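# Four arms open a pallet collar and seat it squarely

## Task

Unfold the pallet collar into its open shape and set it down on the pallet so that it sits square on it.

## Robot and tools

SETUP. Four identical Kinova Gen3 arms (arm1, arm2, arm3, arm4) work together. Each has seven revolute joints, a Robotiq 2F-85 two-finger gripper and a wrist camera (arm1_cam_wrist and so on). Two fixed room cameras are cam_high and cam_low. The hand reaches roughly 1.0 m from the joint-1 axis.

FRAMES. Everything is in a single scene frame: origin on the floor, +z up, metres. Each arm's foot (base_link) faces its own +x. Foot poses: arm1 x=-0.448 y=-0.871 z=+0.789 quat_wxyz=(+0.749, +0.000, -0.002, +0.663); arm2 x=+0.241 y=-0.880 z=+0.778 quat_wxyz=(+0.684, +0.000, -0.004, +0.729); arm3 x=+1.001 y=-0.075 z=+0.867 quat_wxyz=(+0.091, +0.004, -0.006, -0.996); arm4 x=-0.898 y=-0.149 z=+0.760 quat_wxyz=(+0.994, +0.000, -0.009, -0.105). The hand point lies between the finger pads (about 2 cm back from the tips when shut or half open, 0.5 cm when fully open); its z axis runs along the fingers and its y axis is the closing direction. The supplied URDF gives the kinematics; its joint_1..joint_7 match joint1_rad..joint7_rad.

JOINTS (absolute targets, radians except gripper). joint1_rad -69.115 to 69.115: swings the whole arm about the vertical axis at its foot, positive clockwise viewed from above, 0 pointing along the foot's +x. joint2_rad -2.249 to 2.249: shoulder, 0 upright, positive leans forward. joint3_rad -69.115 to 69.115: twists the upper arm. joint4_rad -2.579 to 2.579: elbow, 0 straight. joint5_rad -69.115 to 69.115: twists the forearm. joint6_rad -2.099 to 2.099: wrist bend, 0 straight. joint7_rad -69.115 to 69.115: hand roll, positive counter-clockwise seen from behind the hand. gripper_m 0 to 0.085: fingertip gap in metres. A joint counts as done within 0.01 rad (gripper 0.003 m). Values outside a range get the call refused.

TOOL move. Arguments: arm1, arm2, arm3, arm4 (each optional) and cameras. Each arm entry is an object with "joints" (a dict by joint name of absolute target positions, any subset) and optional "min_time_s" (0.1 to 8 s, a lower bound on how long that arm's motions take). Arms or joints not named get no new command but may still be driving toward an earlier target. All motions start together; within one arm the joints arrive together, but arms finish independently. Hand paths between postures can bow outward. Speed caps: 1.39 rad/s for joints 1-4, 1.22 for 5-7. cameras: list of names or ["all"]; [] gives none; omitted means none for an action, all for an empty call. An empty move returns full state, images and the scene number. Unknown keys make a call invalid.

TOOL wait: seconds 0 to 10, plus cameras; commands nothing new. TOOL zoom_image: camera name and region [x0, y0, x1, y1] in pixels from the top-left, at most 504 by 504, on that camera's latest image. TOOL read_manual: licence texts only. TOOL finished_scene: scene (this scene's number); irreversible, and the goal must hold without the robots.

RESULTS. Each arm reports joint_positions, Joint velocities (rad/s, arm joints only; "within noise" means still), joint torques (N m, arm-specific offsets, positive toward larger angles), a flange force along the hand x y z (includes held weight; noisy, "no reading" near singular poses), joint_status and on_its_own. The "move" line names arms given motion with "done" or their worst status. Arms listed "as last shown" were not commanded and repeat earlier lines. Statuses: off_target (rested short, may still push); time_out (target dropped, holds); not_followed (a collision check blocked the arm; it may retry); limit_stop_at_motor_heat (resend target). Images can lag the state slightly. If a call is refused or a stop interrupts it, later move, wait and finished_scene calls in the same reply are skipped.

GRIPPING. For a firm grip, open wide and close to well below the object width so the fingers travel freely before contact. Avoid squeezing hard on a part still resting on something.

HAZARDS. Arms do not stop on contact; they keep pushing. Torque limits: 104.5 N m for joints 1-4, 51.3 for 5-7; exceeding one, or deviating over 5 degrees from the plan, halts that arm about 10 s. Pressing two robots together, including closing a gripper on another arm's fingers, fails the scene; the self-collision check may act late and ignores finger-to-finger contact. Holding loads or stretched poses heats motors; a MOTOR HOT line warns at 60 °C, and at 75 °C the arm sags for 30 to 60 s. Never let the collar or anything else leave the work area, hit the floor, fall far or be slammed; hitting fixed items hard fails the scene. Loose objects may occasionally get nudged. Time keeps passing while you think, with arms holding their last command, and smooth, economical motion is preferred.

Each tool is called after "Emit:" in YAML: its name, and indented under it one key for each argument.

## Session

Emit:
move:

Scene clock: 0.00 s.
Joint torques (N m): no reading
Flange force (N): no reading
Joint velocities: within noise
arm1.joint_positions: joint1_rad=-0.402 joint2_rad=-0.383 joint3_rad=-0.040 joint4_rad=+1.541 joint5_rad=-0.051 joint6_rad=+2.058 joint7_rad=+1.177 gripper_m=+0.085
arm1.joint_status: not commanded
arm1.hand: x=-0.4748 y=-0.7682 z=+1.2800 quat_wxyz=(+0.028, +0.687, -0.726, +0.028) (m; scene frame)
arm2.joint_positions: joint1_rad=+0.285 joint2_rad=-0.357 joint3_rad=-0.078 joint4_rad=+1.459 joint5_rad=+0.016 joint6_rad=+2.068 joint7_rad=+1.565 gripper_m=+0.085
arm2.joint_status: not commanded
arm2.hand: x=+0.2792 y=-0.7634 z=+1.2890 quat_wxyz=(-0.007, +0.647, -0.762, +0.025) (m; scene frame)
arm3.joint_positions: joint1_rad=+0.032 joint2_rad=-0.382 joint3_rad=-0.049 joint4_rad=+1.449 joint5_rad=-0.054 joint6_rad=+1.927 joint7_rad=+1.058 gripper_m=+0.085
arm3.joint_status: not commanded
arm3.hand: x=+0.8352 y=-0.0966 z=+1.3853 quat_wxyz=(-0.044, -0.986, +0.147, +0.059) (m; scene frame)
arm4.joint_positions: joint1_rad=-0.436 joint2_rad=-0.345 joint3_rad=-0.114 joint4_rad=+1.479 joint5_rad=+0.005 joint6_rad=+2.013 joint7_rad=+1.279 gripper_m=+0.085
arm4.joint_status: not commanded
arm4.hand: x=-0.7687 y=-0.1195 z=+1.2644 quat_wxyz=(-0.012, +0.019, -0.999, +0.023) (m; scene frame)
pictures: arm1_cam_wrist, arm2_cam_wrist, arm3_cam_wrist, arm4_cam_wrist, cam_high, cam_low
Images, in order (width x height): arm1_cam_wrist 672x504, arm2_cam_wrist 672x504, arm3_cam_wrist 672x504, arm4_cam_wrist 672x504, cam_high 672x504, cam_low 672x504.

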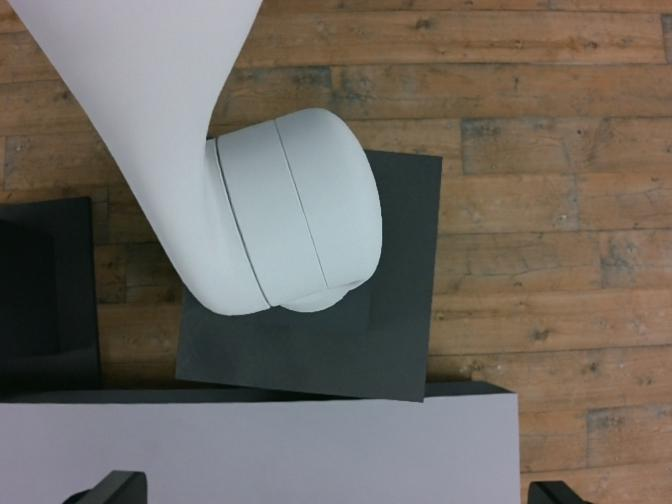

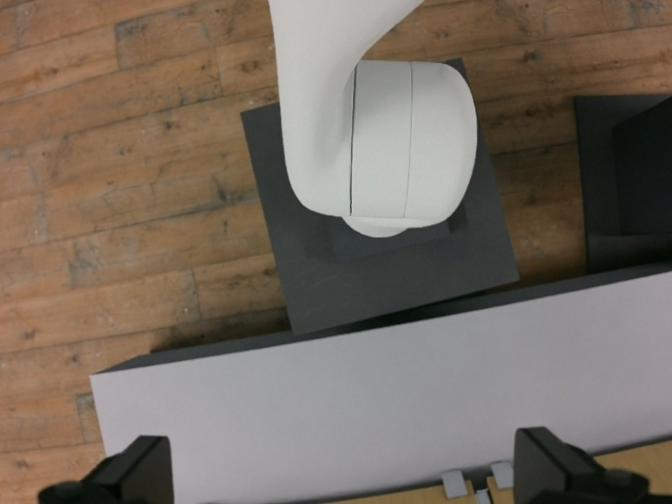

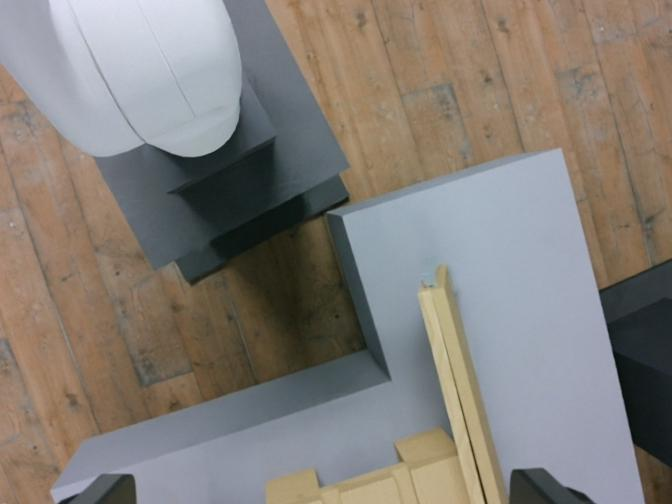

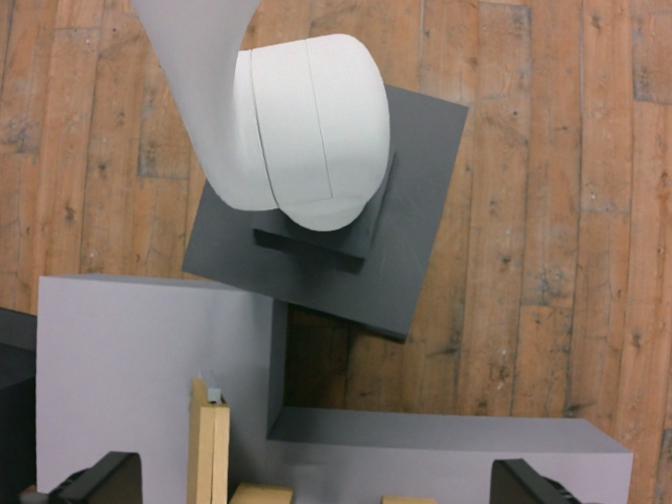

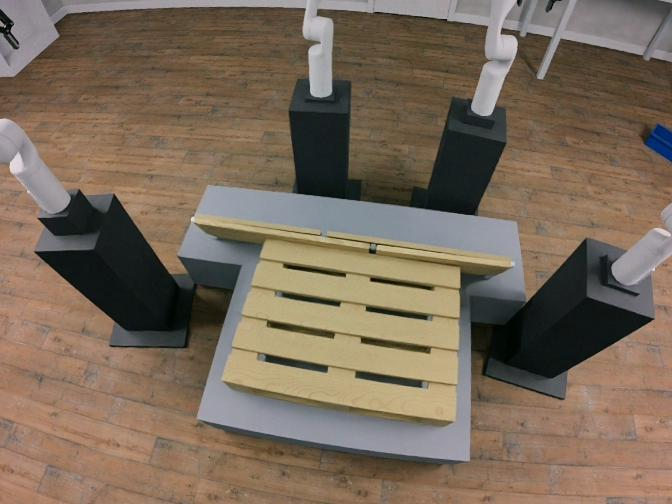

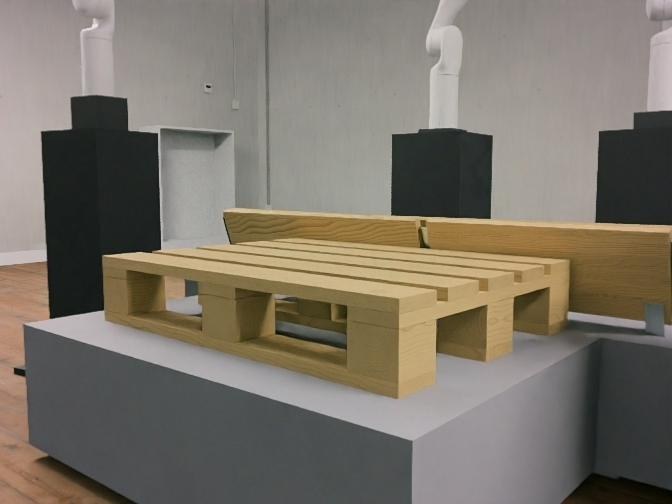

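Emit:
move:
  arm1: {"joints": {"joint1_rad": -0.1742, "joint2_rad": 0.749, "joint3_rad": 0, "joint4_rad": 1.5998, "joint5_rad": 0, "joint6_rad": 0.7928, "joint7_rad": 1.5183}}
  arm2: {"joints": {"joint1_rad": -0.2473, "joint2_rad": 0.7804, "joint3_rad": 0, "joint4_rad": 1.4821, "joint5_rad": 0, "joint6_rad": 0.8791, "joint7_rad": 1.26}}
  arm3: {"joints": {"joint1_rad": -0.4862, "joint2_rad": 0.8645, "joint3_rad": 0, "joint4_rad": 1.7008, "joint5_rad": 0, "joint6_rad": 0.5763, "joint7_rad": -0.6685}}
  cameras: ["arm1_cam_wrist", "arm2_cam_wrist", "arm3_cam_wrist"]

Emit:
zoom_image:
  camera: "arm2_cam_wrist"
  region: [120, 230, 560, 480]

Scene clock: 33.83 s.
Joint torques (N m): arm1=[-0.63 -18.87 1.26 -6.67 0.45 -0.01 0.47] | arm2=[1.18 -20.97 0.55 -6.35 -0.14 0.14 0.14] | arm3=[0.15 -19.41 -0.33 -5.51 -0.21 0.13 0.31] | arm4=[-1 -0.86 1.25 -8.81 0.31 -0.01 0.46]
Flange force (N): arm1=[3.5 -0.6 -2.2] | arm2=[-0.9 2.6 -0.3] | arm3=[-0.7 -4.0 -1.3] | arm4=[2.0 4.8 2.6]
move: arm1 done; arm2 done; arm3 done
Joint velocities: within noise
arm1.joint_positions: joint1_rad=-0.174 joint2_rad=+0.749 joint3_rad=+0.000 joint4_rad=+1.600 joint5_rad=+0.000 joint6_rad=+0.793 joint7_rad=+1.518 gripper_m=+0.085
arm1.joint_status: all done
arm1.hand: x=-0.4498 y=-0.3600 z=+0.8514 quat_wxyz=(-0.002, +0.707, -0.707, +0.000) (m; scene frame)
arm2.joint_positions: joint1_rad=-0.247 joint2_rad=+0.780 joint3_rad=+0.000 joint4_rad=+1.482 joint5_rad=+0.000 joint6_rad=+0.879 joint7_rad=+1.260 gripper_m=+0.085
arm2.joint_status: all done
arm2.hand: x=+0.0997 y=-0.3603 z=+0.8519 quat_wxyz=(-0.004, +0.707, -0.707, +0.000) (m; scene frame)
arm3.joint_positions: joint1_rad=-0.486 joint2_rad=+0.864 joint3_rad=+0.000 joint4_rad=+1.701 joint5_rad=+0.000 joint6_rad=+0.576 joint7_rad=-0.669 gripper_m=+0.085
arm3.joint_status: all done
arm3.hand: x=+0.6000 y=-0.3602 z=+0.8497 quat_wxyz=(-0.001, -0.707, +0.707, -0.007) (m; scene frame)
arm4: as last shown
pictures: arm1_cam_wrist, arm2_cam_wrist, arm3_cam_wrist
Images, in order (width x height): arm1_cam_wrist 672x504, arm2_cam_wrist 672x504, arm3_cam_wrist 672x504.

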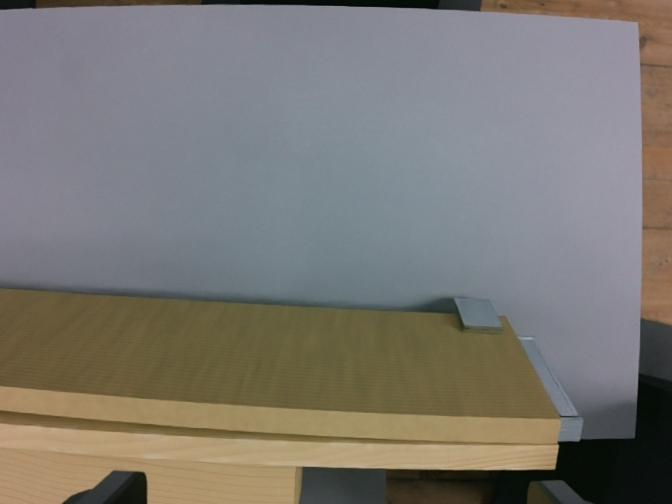

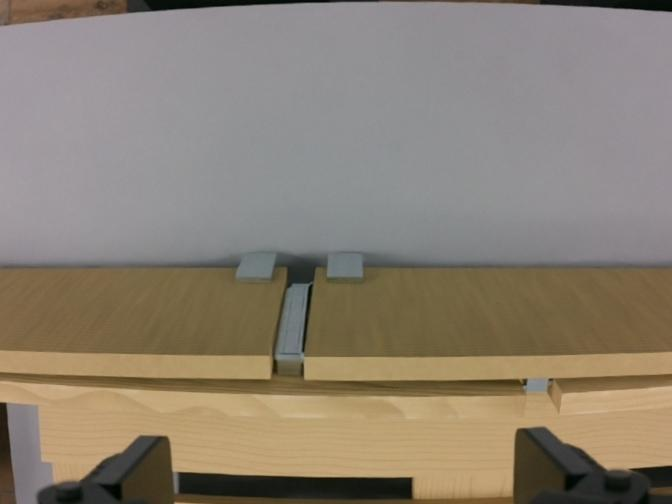

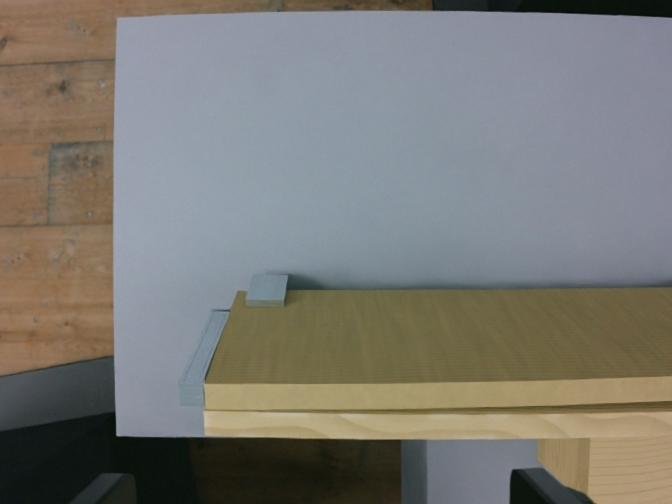

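Scaled by 1.145.

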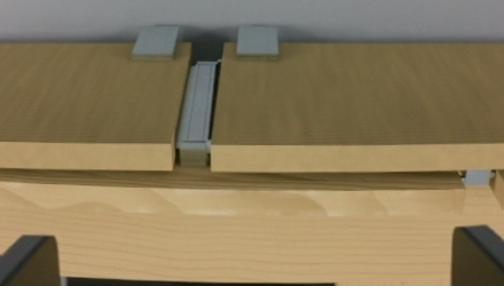

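Emit:
move:
  arm2: {"joints": {"joint1_rad": -0.2624, "joint2_rad": 1.6223, "joint3_rad": 0, "joint4_rad": 0.6095, "joint5_rad": -0.08, "joint6_rad": 1.1081, "joint7_rad": -0.3083}}
  cameras: ["arm2_cam_wrist", "cam_low"]

Emit:
zoom_image:
  camera: "cam_low"
  region: [330, 140, 470, 260]

Scene clock: 72.77 s.
Joint torques (N m): arm1=[-0.62 -18.85 1.23 -6.69 0.46 -0.01 0.46] | arm2=[1.16 -26.33 0.44 -6.06 -0.31 0.67 0.17] | arm3=[0.13 -19.36 -0.35 -5.5 -0.2 0.11 0.3] | arm4=[-0.99 -0.85 1.2 -8.87 0.33 0 0.52]
Flange force (N): arm1=[3.6 -0.6 -2.2] | arm2=[2.4 1.8 0.1] | arm3=[-0.7 -4.0 -1.5] | arm4=[2.1 4.9 2.8]
move: arm2 done
Joint velocities: within noise
arm1, arm3, arm4: as last shown
arm2.joint_positions: joint1_rad=-0.262 joint2_rad=+1.622 joint3_rad=+0.000 joint4_rad=+0.609 joint5_rad=-0.080 joint6_rad=+1.108 joint7_rad=-0.308 gripper_m=+0.085
arm2.joint_status: all done
arm2.hand: x=+0.0503 y=-0.3022 z=+0.5455 quat_wxyz=(-0.002, -0.013, -0.995, +0.102) (m; scene frame)
arm3.hand: x=+0.6000 y=-0.3603 z=+0.8497 quat_wxyz=(-0.001, -0.707, +0.707, -0.007) (m; scene frame)
pictures: arm2_cam_wrist, cam_low
Images, in order (width x height): arm2_cam_wrist 672x504, cam_low 672x504.

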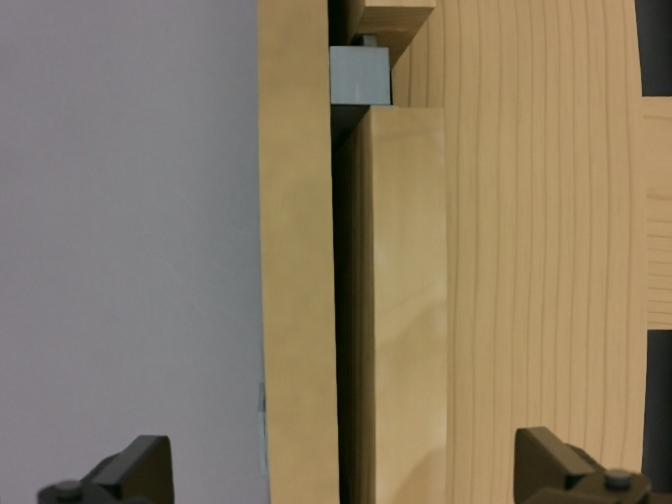

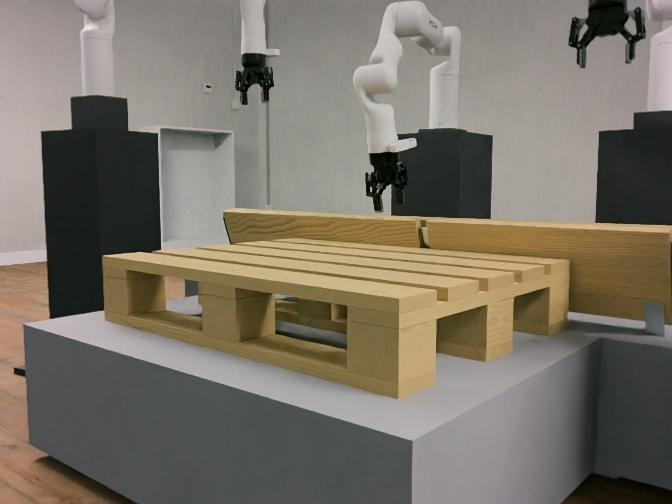

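Scaled by 3.600 from the camera's 672x504 image, which has a finer 960x720 frame.

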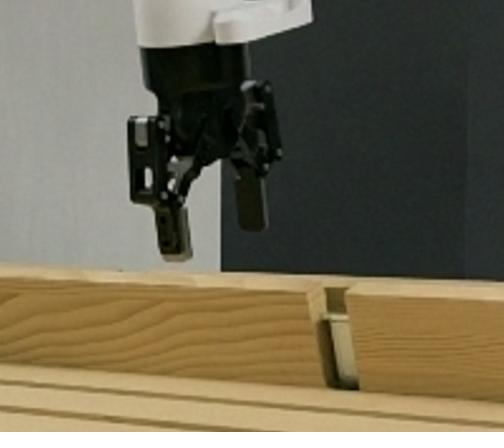

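Emit:
move:
  arm2: {"joints": {"joint1_rad": -0.269, "joint2_rad": 1.7444, "joint4_rad": 0.5189, "joint5_rad": -0.0827, "joint6_rad": 1.0763, "joint7_rad": -0.311}, "min_time_s": 1.2}

Emit:
move:
  arm2: {"joints": {"joint1_rad": -0.3085, "joint2_rad": 1.587, "joint4_rad": 0.9835, "joint5_rad": -0.0652, "joint6_rad": 0.6686, "joint7_rad": -0.344}, "min_time_s": 2}

Emit:
move:
  arm2: {"joints": {"joint1_rad": -0.3586, "joint2_rad": 1.4994, "joint4_rad": 1.3004, "joint5_rad": 0, "joint6_rad": 0.3418, "joint7_rad": -0.4471}, "min_time_s": 2}
  cameras: ["arm1_cam_wrist", "arm2_cam_wrist", "arm3_cam_wrist", "cam_low"]

Scene clock: 81.67 s.
Joint torques (N m): arm1=[-0.63 -18.85 1.26 -6.69 0.45 0 0.44] | arm2=[1.2 -25.87 0.43 -5.84 -0.35 0.64 0.16] | arm3=[0.13 -19.38 -0.34 -5.47 -0.18 0.12 0.34] | arm4=[-0.88 -0.83 1.21 -8.83 0.32 -0.02 0.48]
Flange force (N): arm1=[3.6 -0.6 -2.2] | arm2=no reading | arm3=[-0.6 -3.9 -1.4] | arm4=[2.1 4.7 2.6]
move: arm2 done
Joint velocities: within noise
arm1, arm3, arm4: as last shown
arm2.joint_positions: joint1_rad=-0.269 joint2_rad=+1.744 joint3_rad=+0.000 joint4_rad=+0.519 joint5_rad=-0.083 joint6_rad=+1.076 joint7_rad=-0.311 gripper_m=+0.085
arm2.joint_status: all done
arm2.hand: x=+0.0503 y=-0.3144 z=+0.4867 quat_wxyz=(-0.002, -0.013, -0.995, +0.102) (m; scene frame)
pictures: none

Scene clock: 83.97 s.
Joint torques (N m): arm1=[-0.62 -18.9 1.25 -6.69 0.44 0 0.48] | arm2=[1.65 -24.96 0.96 -4.63 -0.03 -0.01 0.2] | arm3=[0.18 -19.36 -0.38 -5.5 -0.21 0.11 0.32] | arm4=[-0.96 -0.85 1.21 -8.88 0.31 -0.05 0.51]
Flange force (N): arm1=[3.5 -0.5 -2.1] | arm2=[3.0 0.0 0.5] | arm3=[-0.6 -4.0 -1.5] | arm4=[2.1 4.8 2.7]
move: arm2 done
Joint velocities: within noise
arm1, arm3, arm4: as last shown
arm2.joint_positions: joint1_rad=-0.309 joint2_rad=+1.587 joint3_rad=+0.000 joint4_rad=+0.983 joint5_rad=-0.065 joint6_rad=+0.669 joint7_rad=-0.344 gripper_m=+0.085
arm2.joint_status: all done
arm2.hand: x=+0.0502 y=-0.3514 z=+0.4836 quat_wxyz=(-0.002, -0.013, -0.999, +0.049) (m; scene frame)
pictures: none

Scene clock: 86.27 s.
Joint torques (N m): arm1=[-0.62 -18.88 1.23 -6.66 0.44 0 0.47] | arm2=[0.88 -22.6 0.41 -1.83 -0.18 0.38 0.18] | arm3=[0.2 -19.41 -0.33 -5.49 -0.2 0.11 0.31] | arm4=[-0.94 -0.85 1.22 -8.87 0.34 -0.02 0.49]
Flange force (N): arm1=[3.4 -0.5 -2.2] | arm2=[2.7 2.1 1.4] | arm3=[-0.5 -4.0 -1.4] | arm4=[2.1 4.8 2.8]
move: arm2 done
Joint velocities: within noise
arm1, arm3, arm4: as last shown
arm2.joint_positions: joint1_rad=-0.359 joint2_rad=+1.499 joint3_rad=+0.000 joint4_rad=+1.300 joint5_rad=+0.000 joint6_rad=+0.342 joint7_rad=-0.447 gripper_m=+0.085
arm2.joint_status: all done
arm2.hand: x=+0.0502 y=-0.3891 z=+0.4868 quat_wxyz=(-0.003, -0.013, -1.000, -0.003) (m; scene frame)
pictures: arm1_cam_wrist, arm2_cam_wrist, arm3_cam_wrist, cam_low
Images, in order (width x height): arm1_cam_wrist 672x504, arm2_cam_wrist 672x504, arm3_cam_wrist 672x504, cam_low 672x504.

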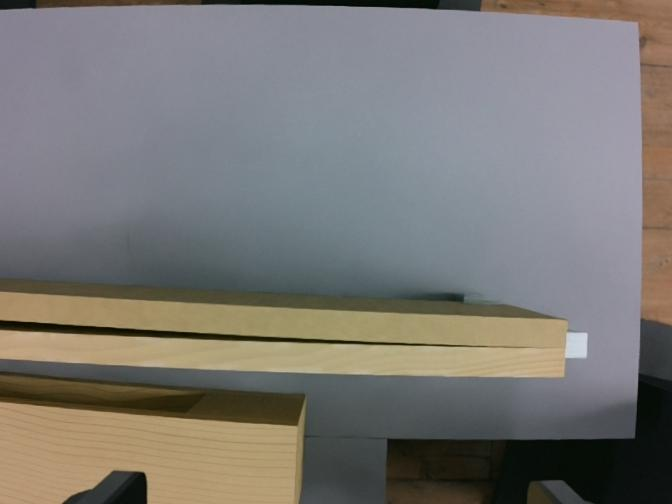

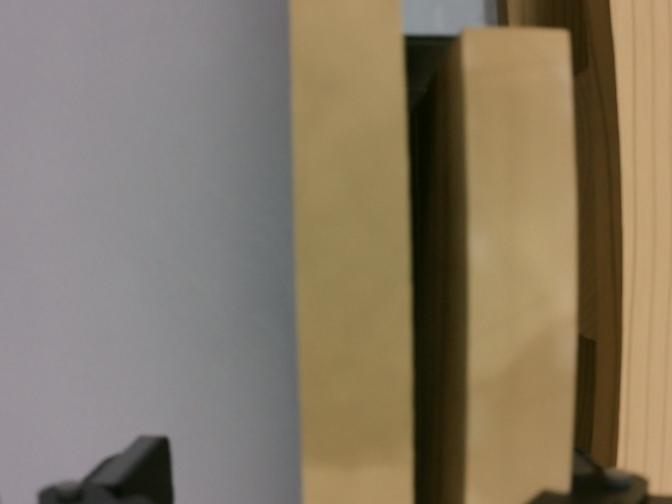

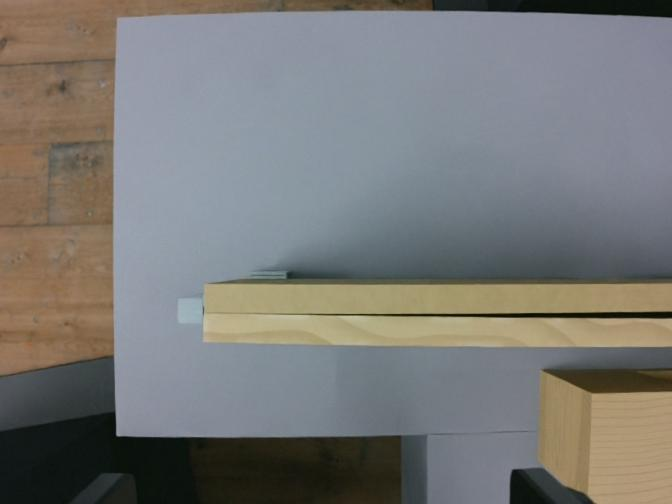

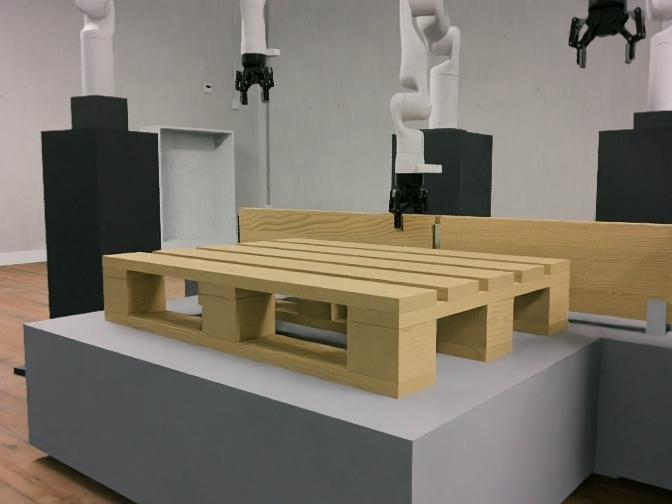

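Emit:
move:
  arm3: {"joints": {"joint1_rad": -0.5782, "joint2_rad": 1.4041, "joint4_rad": 1.5776, "joint6_rad": 0.1599, "joint7_rad": -2.347}}
  arm4: {"joints": {"joint1_rad": 0.2862, "joint2_rad": 1.1468, "joint3_rad": 0, "joint4_rad": 1.9228, "joint5_rad": 0, "joint6_rad": 0.072, "joint7_rad": 2.0518}}
  cameras: ["arm3_cam_wrist", "arm4_cam_wrist", "arm1_cam_wrist"]

Scene clock: 118.63 s.
Joint torques (N m): arm1=[-0.62 -18.85 1.27 -6.67 0.45 -0.02 0.45] | arm2=[0.88 -22.61 0.36 -1.8 -0.17 0.34 0.13] | arm3=[0.17 -20.56 -0.17 -2.14 -0.16 0.13 0.32] | arm4=[-0.86 -15.65 1.06 -8.45 0.2 0 0.45]
Flange force (N): arm1=[3.5 -0.6 -2.3] | arm2=[2.8 2.3 1.5] | arm3=[-3.4 0.8 -3.1] | arm4=[3.2 -0.1 1.0]
move: arm3 done; arm4 time_out
Joint velocities: within noise
arm1.joint_positions: joint1_rad=-0.174 joint2_rad=+0.749 joint3_rad=+0.000 joint4_rad=+1.600 joint5_rad=+0.000 joint6_rad=+0.793 joint7_rad=+1.518 gripper_m=+0.085
arm1.joint_status: not commanded
arm1.hand: x=-0.4498 y=-0.3600 z=+0.8514 quat_wxyz=(-0.002, +0.707, -0.707, +0.000) (m; scene frame)
arm2: as last shown
arm3.joint_positions: joint1_rad=-0.578 joint2_rad=+1.404 joint3_rad=+0.000 joint4_rad=+1.578 joint5_rad=+0.000 joint6_rad=+0.160 joint7_rad=-2.347 gripper_m=+0.085
arm3.joint_status: all done
arm3.hand: x=+0.6491 y=-0.3804 z=+0.6003 quat_wxyz=(+0.004, +0.008, +1.000, -0.005) (m; scene frame)
arm4.joint_positions: joint1_rad=-0.061 joint2_rad=+0.429 joint3_rad=-0.055 joint4_rad=+1.709 joint5_rad=+0.002 joint6_rad=+1.006 joint7_rad=+1.680 gripper_m=+0.085
arm4.joint_status: joint1_rad time_out (moved +0.375 of +0.722); joint2_rad time_out (moved +0.774 of +1.492); joint3_rad time_out (moved +0.059 of +0.114); joint4_rad time_out (moved +0.230 of +0.444); joint6_rad time_out (moved -1.007 of -1.941); joint7_rad time_out (moved +0.401 of +0.773); the others done
arm4.hand: x=-0.4673 y=-0.2158 z=+0.9542 quat_wxyz=(-0.008, +0.005, -1.000, -0.009) (m; scene frame)
pictures: arm1_cam_wrist, arm3_cam_wrist, arm4_cam_wrist
joint command not followed: on one or more control steps a check withheld the commanded joint targets of the arm4 arm, and it was not sent them on those steps.
cause: the commanded joint targets, or the way to them, would bring a part of the robot too close to another arm (this arm's gripper and a part of the arm1 arm, 54 mm apart when this arm was first held).
Images, in order (width x height): arm1_cam_wrist 672x504, arm3_cam_wrist 672x504, arm4_cam_wrist 672x504.

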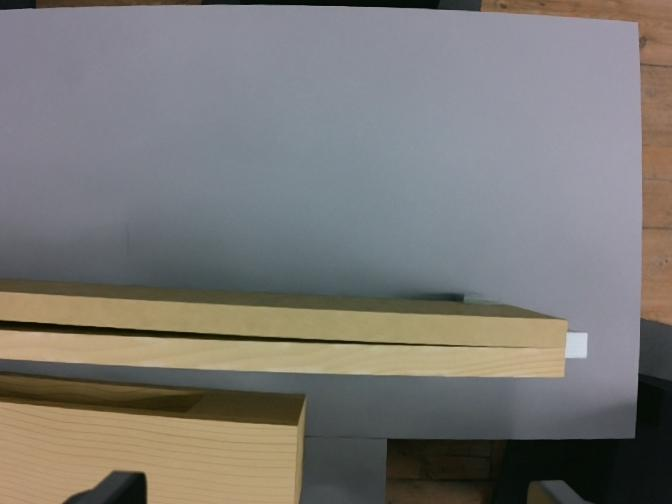

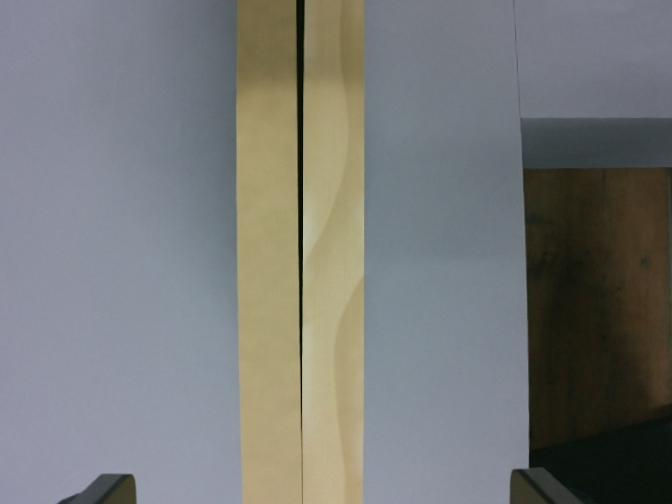

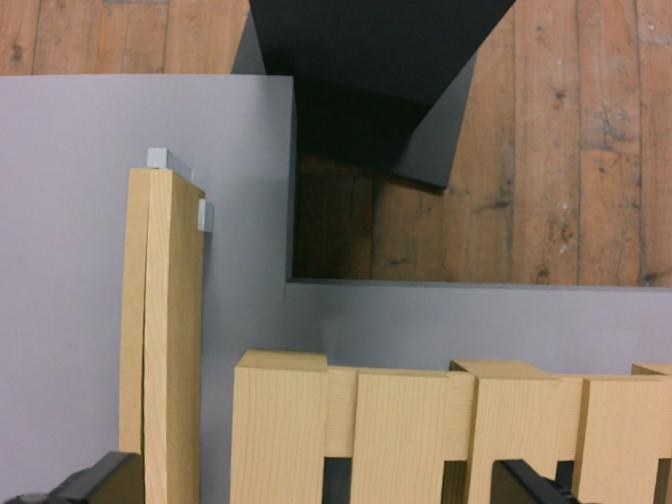

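Emit:
move:
  arm1: {"joints": {"joint1_rad": 0.3788, "joint2_rad": 1.3865, "joint4_rad": 1.0577, "joint6_rad": 0.6974, "joint7_rad": 0.4849, "gripper_m": 0.045}}

Emit:
move:
  arm4: {"joints": {"joint1_rad": 0.2862, "joint2_rad": 1.1468, "joint3_rad": 0, "joint4_rad": 1.9228, "joint5_rad": 0, "joint6_rad": 0.072, "joint7_rad": 2.0518}}
  arm3: {"joints": {"joint2_rad": 1.6528, "joint4_rad": 1.3431, "joint6_rad": 0.1457}, "min_time_s": 1.2}
  cameras: ["arm1_cam_wrist", "arm4_cam_wrist", "arm2_cam_wrist"]

Emit:
zoom_image:
  camera: "arm1_cam_wrist"
  region: [160, 340, 400, 504]

Scene clock: 137.87 s.
Joint torques (N m): arm1=[-0.53 -24.01 1.33 -6.07 0.42 -0.05 0.45] | arm2=[0.87 -22.62 0.32 -1.87 -0.23 0.36 0.19] | arm3=[0.17 -20.56 -0.15 -2.19 -0.15 0.12 0.33] | arm4=[-0.87 -15.68 1.03 -8.48 0.17 -0.03 0.45]
Flange force (N): arm1=[1.8 -4.1 -4.1] | arm2=[2.7 2.0 1.4] | arm3=[-3.5 0.9 -3.1] | arm4=[3.1 -0.2 1.0]
move: arm1 done
Joint velocities: within noise
arm1.joint_positions: joint1_rad=+0.379 joint2_rad=+1.386 joint3_rad=+0.000 joint4_rad=+1.058 joint5_rad=+0.000 joint6_rad=+0.697 joint7_rad=+0.485 gripper_m=+0.045
arm1.joint_status: all done
arm1.hand: x=-0.1301 y=-0.3420 z=+0.6009 quat_wxyz=(-0.001, -0.008, -1.000, -0.002) (m; scene frame)
arm2, arm3, arm4: as last shown
pictures: none

Scene clock: 139.87 s.
Joint torques (N m): arm1=[-0.54 -23.99 1.36 -6.12 0.43 -0.05 0.48] | arm2=[0.89 -22.62 0.35 -1.89 -0.21 0.36 0.15] | arm3=[0.14 -20.68 -0.16 -2.07 -0.17 0.11 0.33] | arm4=[-1.04 -18.91 1.51 -1.84 0.17 -0.07 0.56]
Flange force (N): arm1=[2.0 -4.4 -4.2] | arm2=[2.7 1.9 1.3] | arm3=[-3.5 1.0 -3.9] | arm4=[3.5 0.1 -1.9]
move: arm3 done; arm4 done
Joint velocities: within noise
arm1.joint_positions: joint1_rad=+0.379 joint2_rad=+1.387 joint3_rad=+0.000 joint4_rad=+1.058 joint5_rad=+0.000 joint6_rad=+0.697 joint7_rad=+0.485 gripper_m=+0.045
arm1.joint_status: not commanded
arm1.hand: x=-0.1301 y=-0.3420 z=+0.6008 quat_wxyz=(-0.001, -0.008, -1.000, -0.002) (m; scene frame)
arm2: as last shown
arm3.joint_positions: joint1_rad=-0.578 joint2_rad=+1.653 joint3_rad=+0.000 joint4_rad=+1.343 joint5_rad=+0.000 joint6_rad=+0.146 joint7_rad=-2.347 gripper_m=+0.085
arm3.joint_status: all done
arm3.hand: x=+0.6500 y=-0.3815 z=+0.4954 quat_wxyz=(+0.004, +0.008, +1.000, -0.005) (m; scene frame)
arm4.joint_positions: joint1_rad=+0.286 joint2_rad=+1.147 joint3_rad=+0.000 joint4_rad=+1.923 joint5_rad=+0.000 joint6_rad=+0.072 joint7_rad=+2.052 gripper_m=+0.085
arm4.joint_status: all done
arm4.hand: x=-0.5504 y=-0.3653 z=+0.5991 quat_wxyz=(-0.008, -0.008, -1.000, +0.001) (m; scene frame)
pictures: arm1_cam_wrist, arm2_cam_wrist, arm4_cam_wrist
Images, in order (width x height): arm1_cam_wrist 672x504, arm2_cam_wrist 672x504, arm4_cam_wrist 672x504.

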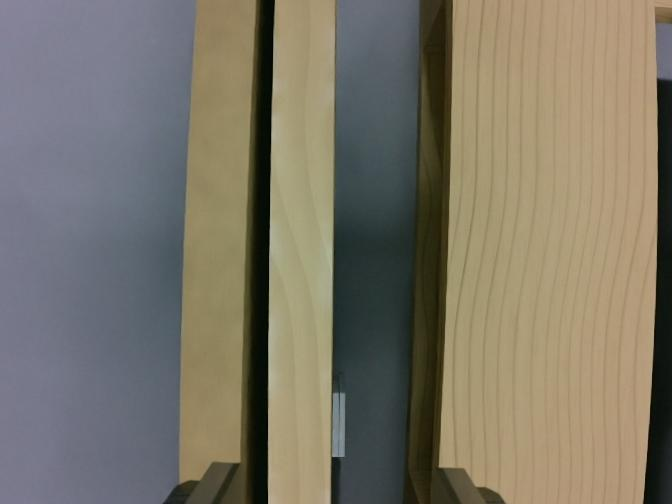

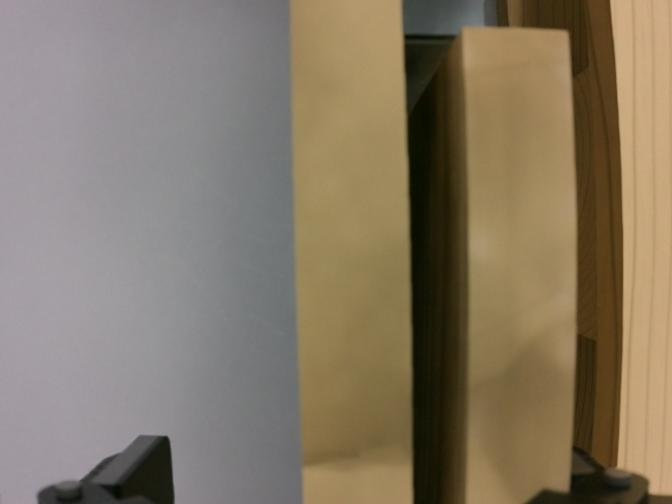

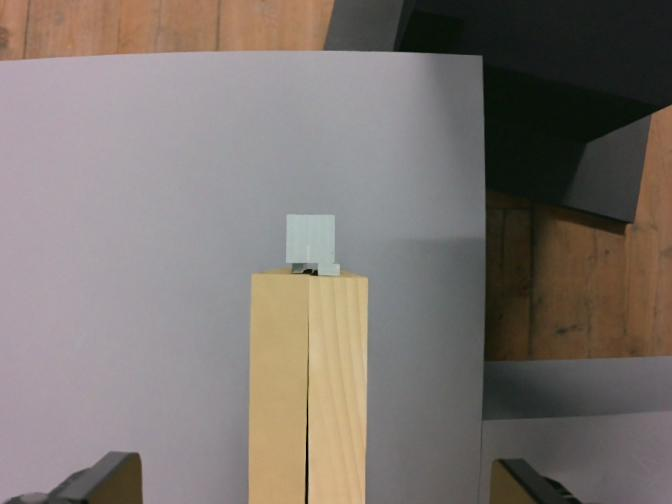

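Scaled by 2.100.

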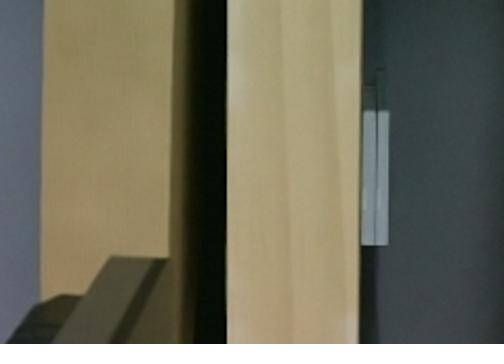

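Emit:
move:
  arm4: {"joints": {"joint1_rad": 0.2877, "joint2_rad": 1.4066, "joint4_rad": 1.7693, "joint6_rad": -0.0343, "joint7_rad": 2.0532}, "min_time_s": 1.2}
  arm2: {"joints": {"joint2_rad": 1.3206, "joint4_rad": 1.4382, "joint6_rad": 0.3828}, "min_time_s": 1.2}
  arm1: {"joints": {"joint1_rad": 0.3797, "joint2_rad": 1.5001, "joint4_rad": 0.9726, "joint6_rad": 0.6689, "joint7_rad": 0.4858}, "min_time_s": 1.2}

Emit:
move:
  arm2: {"joints": {"joint1_rad": -0.2806, "joint2_rad": 1.3052, "joint4_rad": 1.5108, "joint6_rad": 0.3256, "joint7_rad": -0.3599, "gripper_m": 0.034}, "min_time_s": 0.8}
  cameras: ["arm1_cam_wrist", "arm2_cam_wrist"]

Emit:
zoom_image:
  camera: "arm1_cam_wrist"
  region: [160, 340, 400, 504]

Emit:
zoom_image:
  camera: "arm2_cam_wrist"
  region: [240, 320, 500, 504]

Scene clock: 166.70 s.
Joint torques (N m): arm1=[-0.52 -24.08 1.34 -5.89 0.43 -0.02 0.47] | arm2=[1.07 -22.66 0.71 -2.82 -0.14 0.11 0.14] | arm3=[0.13 -20.66 -0.13 -2.02 -0.15 0.12 0.31] | arm4=[-1.04 -19.49 1.5 -0.82 0.18 -0.06 0.44]
Flange force (N): arm1=[2.1 -4.4 -4.6] | arm2=[2.4 0.5 0.4] | arm3=[-3.4 0.9 -3.8] | arm4=[3.2 -0.1 -2.7]
move: arm1 done; arm2 done; arm4 done
Joint velocities: within noise
arm1.joint_positions: joint1_rad=+0.380 joint2_rad=+1.500 joint3_rad=+0.000 joint4_rad=+0.973 joint5_rad=+0.000 joint6_rad=+0.669 joint7_rad=+0.486 gripper_m=+0.045
arm1.joint_status: all done
arm1.hand: x=-0.1299 y=-0.3429 z=+0.5478 quat_wxyz=(-0.001, -0.008, -1.000, -0.002) (m; scene frame)
arm2.joint_positions: joint1_rad=-0.359 joint2_rad=+1.321 joint3_rad=+0.000 joint4_rad=+1.438 joint5_rad=+0.000 joint6_rad=+0.383 joint7_rad=-0.447 gripper_m=+0.085
arm2.joint_status: all done
arm2.hand: x=+0.0498 y=-0.3895 z=+0.5655 quat_wxyz=(-0.003, -0.013, -1.000, -0.003) (m; scene frame)
arm3: as last shown
arm4.joint_positions: joint1_rad=+0.288 joint2_rad=+1.407 joint3_rad=+0.000 joint4_rad=+1.769 joint5_rad=+0.000 joint6_rad=-0.034 joint7_rad=+2.053 gripper_m=+0.085
arm4.joint_status: all done
arm4.hand: x=-0.5505 y=-0.3652 z=+0.4941 quat_wxyz=(-0.008, -0.008, -1.000, +0.001) (m; scene frame)
pictures: none

Scene clock: 167.80 s.
Joint torques (N m): arm1=[-0.55 -24.09 1.36 -5.9 0.42 -0.01 0.48] | arm2=[1.16 -22.21 0.7 -2.34 -0.16 0.08 0.12] | arm3=[0.15 -20.65 -0.14 -2.02 -0.15 0.12 0.34] | arm4=[-0.93 -19.52 1.49 -0.85 0.16 -0.02 0.48]
Flange force (N): arm1=[2.1 -4.5 -4.6] | arm2=[2.6 0.7 0.6] | arm3=[-3.4 0.9 -3.9] | arm4=[3.2 0.3 -2.7]
move: arm2 done
Joint velocities: within noise
arm1, arm3, arm4: as last shown
arm2.joint_positions: joint1_rad=-0.281 joint2_rad=+1.305 joint3_rad=+0.000 joint4_rad=+1.511 joint5_rad=+0.000 joint6_rad=+0.326 joint7_rad=-0.360 gripper_m=+0.034
arm2.joint_status: all done
arm2.hand: x=+0.0947 y=-0.3935 z=+0.5657 quat_wxyz=(-0.003, -0.008, -1.000, -0.003) (m; scene frame)
arm4.hand: x=-0.5506 y=-0.3652 z=+0.4941 quat_wxyz=(-0.008, -0.008, -1.000, +0.001) (m; scene frame)
pictures: arm1_cam_wrist, arm2_cam_wrist
Images, in order (width x height): arm1_cam_wrist 672x504, arm2_cam_wrist 672x504.

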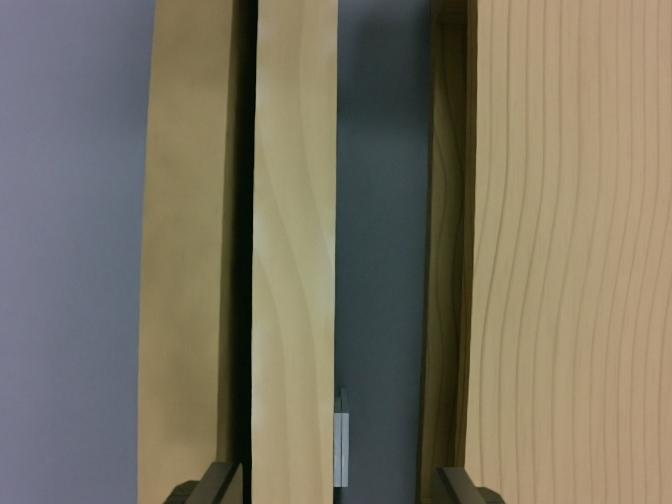

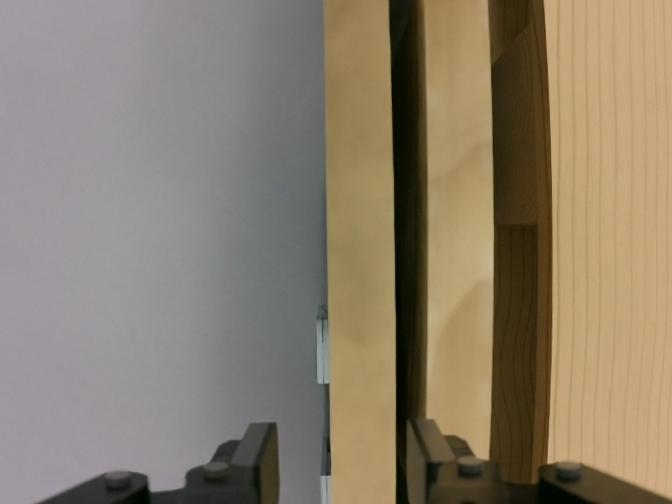

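Scaled by 2.100.

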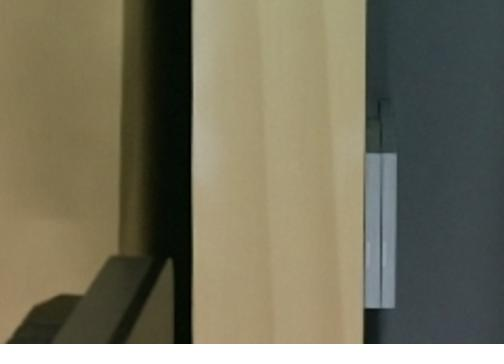

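Scaled by 1.938.

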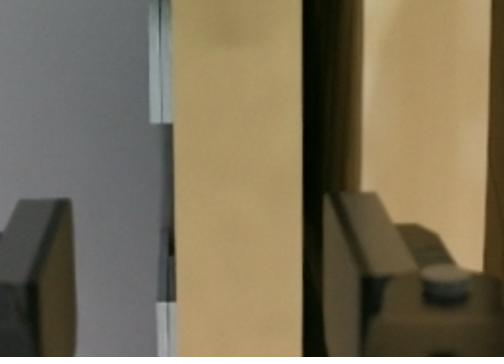

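Emit:
move:
  arm2: {"joints": {"joint1_rad": -0.2801, "joint2_rad": 1.3467, "joint4_rad": 1.4818, "joint6_rad": 0.3131, "joint7_rad": -0.3594}, "min_time_s": 0.6}
  arm1: {"joints": {"joint1_rad": 0.3792, "joint2_rad": 1.5281, "joint4_rad": 0.9449, "joint6_rad": 0.6686, "joint7_rad": 0.4853}, "min_time_s": 0.8}

Emit:
move:
  arm2: {"joints": {"joint2_rad": 1.3828, "joint4_rad": 1.4559, "joint6_rad": 0.3029}, "min_time_s": 0.8}
  cameras: ["arm1_cam_wrist", "arm2_cam_wrist"]

Emit:
zoom_image:
  camera: "arm1_cam_wrist"
  region: [160, 340, 400, 504]

Emit:
zoom_image:
  camera: "arm2_cam_wrist"
  region: [240, 320, 500, 504]

Scene clock: 213.80 s.
Joint torques (N m): arm1=[-0.58 -24.09 1.36 -5.92 0.42 -0.02 0.45] | arm2=[1.17 -22.26 0.67 -2.18 -0.14 0.05 0.15] | arm3=[0.15 -20.67 -0.14 -2.05 -0.15 0.1 0.32] | arm4=[-0.93 -19.48 1.52 -0.94 0.2 -0.05 0.46]
Flange force (N): arm1=[2.1 -4.7 -4.8] | arm2=[2.7 0.9 0.6] | arm3=[-3.5 0.9 -3.9] | arm4=[3.4 0.4 -2.9]
move: arm1 done; arm2 done
Joint velocities: within noise
arm1.joint_positions: joint1_rad=+0.379 joint2_rad=+1.528 joint3_rad=+0.000 joint4_rad=+0.945 joint5_rad=+0.000 joint6_rad=+0.669 joint7_rad=+0.485 gripper_m=+0.045
arm1.joint_status: all done
arm1.hand: x=-0.1299 y=-0.3422 z=+0.5360 quat_wxyz=(-0.001, -0.008, -1.000, -0.002) (m; scene frame)
arm2.joint_positions: joint1_rad=-0.280 joint2_rad=+1.347 joint3_rad=+0.000 joint4_rad=+1.482 joint5_rad=+0.000 joint6_rad=+0.313 joint7_rad=-0.359 gripper_m=+0.034
arm2.joint_status: all done
arm2.hand: x=+0.0949 y=-0.3928 z=+0.5476 quat_wxyz=(-0.003, -0.008, -1.000, -0.003) (m; scene frame)
arm3, arm4: as last shown
pictures: none

Scene clock: 214.90 s.
Joint torques (N m): arm1=[-0.57 -24.12 1.37 -5.85 0.41 -0.01 0.45] | arm2=[0.82 -14.89 -0.04 -0.86 -0.24 0.14 0.19] | arm3=[0.16 -20.64 -0.18 -2.06 -0.15 0.11 0.33] | arm4=[-1.03 -19.54 1.47 -0.84 0.15 -0.07 0.5]
Flange force (N): arm1=[1.9 -4.4 -4.6] | arm2=[1.9 0.4 -14.1] | arm3=[-3.6 0.9 -4.0] | arm4=[3.2 0.0 -2.6]
move: arm2 done
Joint velocities: within noise
arm1, arm3, arm4: as last shown
arm2.joint_positions: joint1_rad=-0.280 joint2_rad=+1.383 joint3_rad=+0.000 joint4_rad=+1.456 joint5_rad=+0.000 joint6_rad=+0.303 joint7_rad=-0.359 gripper_m=+0.034
arm2.joint_status: all done
arm2.hand: x=+0.0950 y=-0.3926 z=+0.5318 quat_wxyz=(-0.003, -0.008, -1.000, -0.003) (m; scene frame)
pictures: arm1_cam_wrist, arm2_cam_wrist
Images, in order (width x height): arm1_cam_wrist 672x504, arm2_cam_wrist 672x504.

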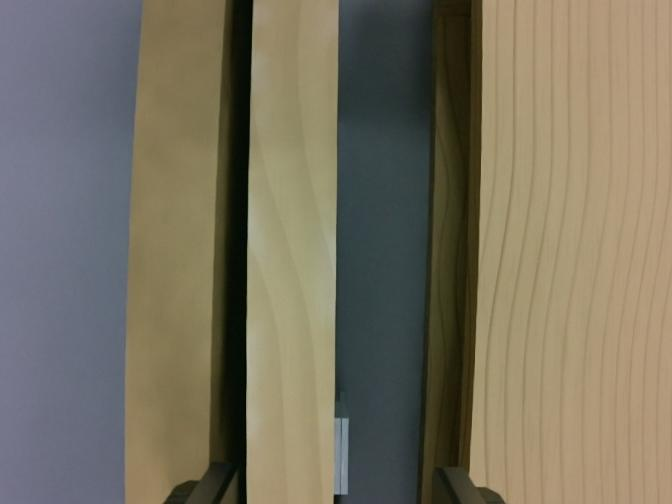

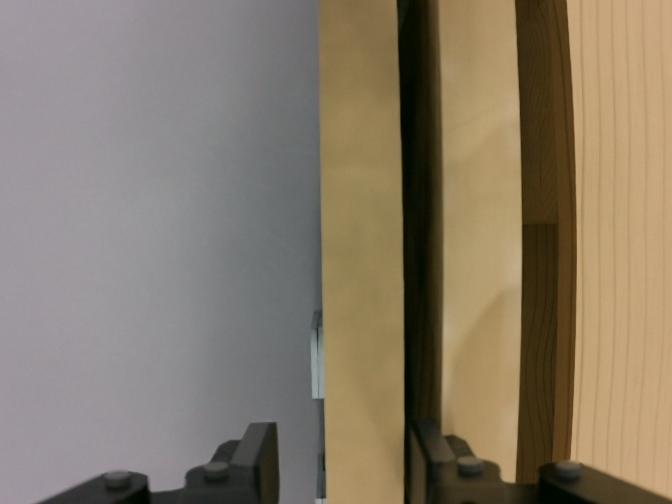

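Scaled by 2.100.

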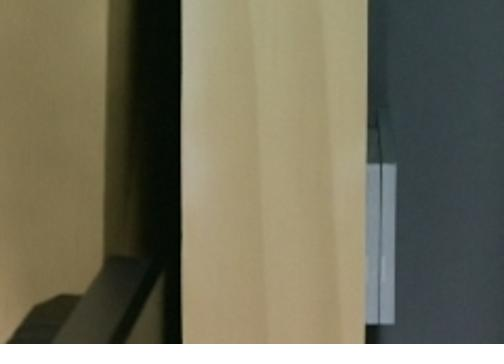

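Scaled by 1.938.

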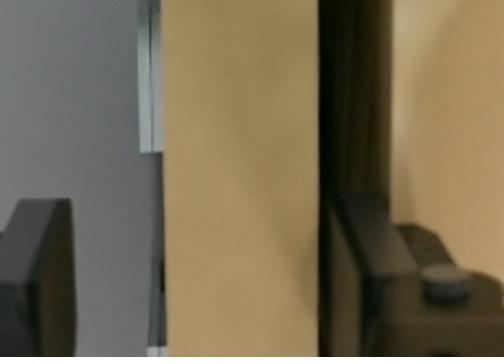

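Emit:
move:
  arm1: {"joints": {"joint1_rad": 0.3787, "joint2_rad": 1.5361, "joint4_rad": 0.9356, "joint6_rad": 0.6699, "joint7_rad": 0.4847}, "min_time_s": 0.5}

Emit:
move:
  arm1: {"joints": {"gripper_m": 0.0}}
  arm2: {"joints": {"gripper_m": 0.0}}
  cameras: ["arm1_cam_wrist", "arm2_cam_wrist"]

Scene clock: 223.73 s.
Joint torques (N m): arm1=[0.02 -15.85 1.56 -5.36 0.57 -1.98 0.57] | arm2=[-0.34 -13.58 -1.51 1.55 -0.45 1.38 0.16] | arm3=[0.14 -20.65 -0.12 -2.04 -0.16 0.09 0.33] | arm4=[-1.03 -19.52 1.5 -0.82 0.17 -0.07 0.52]
Flange force (N): arm1=[5.2 -7.8 -23.0] | arm2=[1.1 5.5 -12.4] | arm3=[-3.4 0.9 -3.9] | arm4=[3.1 0.0 -2.6]
move: arm1 done
Joint velocities: within noise
arm1.joint_positions: joint1_rad=+0.379 joint2_rad=+1.536 joint3_rad=+0.000 joint4_rad=+0.936 joint5_rad=+0.000 joint6_rad=+0.670 joint7_rad=+0.485 gripper_m=+0.045
arm1.joint_status: all done
arm1.hand: x=-0.1299 y=-0.3416 z=+0.5329 quat_wxyz=(-0.001, -0.008, -1.000, -0.002) (m; scene frame)
arm2, arm3, arm4: as last shown
arm2.hand: x=+0.0950 y=-0.3927 z=+0.5317 quat_wxyz=(-0.003, -0.008, -1.000, -0.003) (m; scene frame)
pictures: none

Scene clock: 224.57 s.
Joint torques (N m): arm1=[0.07 -27.2 1.57 -8.65 0.17 -1.49 0.05] | arm2=[-0.18 -11.28 -0.86 0.99 -0.04 0.58 0.48] | arm3=[0.16 -20.61 -0.18 -2.03 -0.16 0.1 0.3] | arm4=[-0.98 -19.55 1.52 -0.94 0.17 -0.08 0.52]
Flange force (N): arm1=[4.6 -8.3 -3.9] | arm2=[1.5 4.0 -19.0] | arm3=[-3.4 0.9 -4.0] | arm4=[3.3 0.3 -2.8]
move: arm1 off_target; arm2 off_target
Joint velocities: within noise
arm1.joint_positions: joint1_rad=+0.379 joint2_rad=+1.536 joint3_rad=+0.000 joint4_rad=+0.936 joint5_rad=+0.000 joint6_rad=+0.670 joint7_rad=+0.485 gripper_m=+0.017
arm1.joint_status: gripper_m off_target (ended at +0.017, target +0.000)
arm1.hand: x=-0.1299 y=-0.3416 z=+0.5329 quat_wxyz=(-0.001, -0.008, -1.000, -0.002) (m; scene frame)
arm2.joint_positions: joint1_rad=-0.280 joint2_rad=+1.383 joint3_rad=+0.000 joint4_rad=+1.456 joint5_rad=+0.000 joint6_rad=+0.303 joint7_rad=-0.359 gripper_m=+0.017
arm2.joint_status: gripper_m off_target (ended at +0.017, target +0.000)
arm2.hand: x=+0.0950 y=-0.3927 z=+0.5317 quat_wxyz=(-0.003, -0.008, -1.000, -0.003) (m; scene frame)
arm3, arm4: as last shown
pictures: arm1_cam_wrist, arm2_cam_wrist
Images, in order (width x height): arm1_cam_wrist 672x504, arm2_cam_wrist 672x504.

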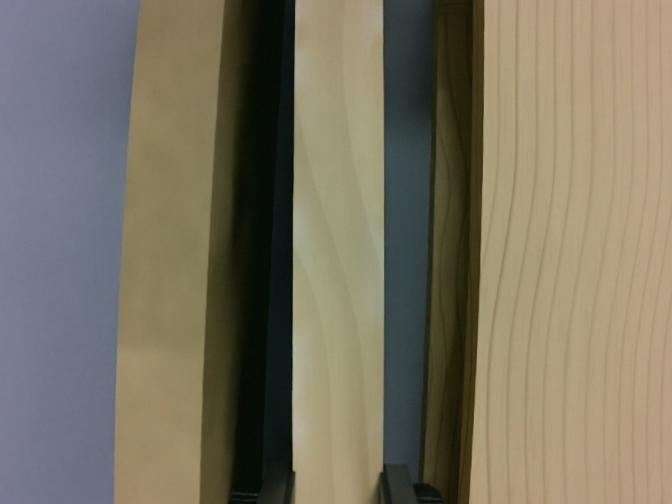

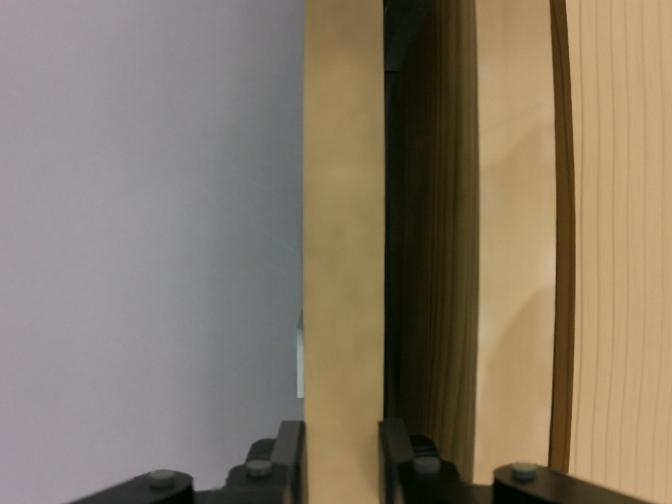

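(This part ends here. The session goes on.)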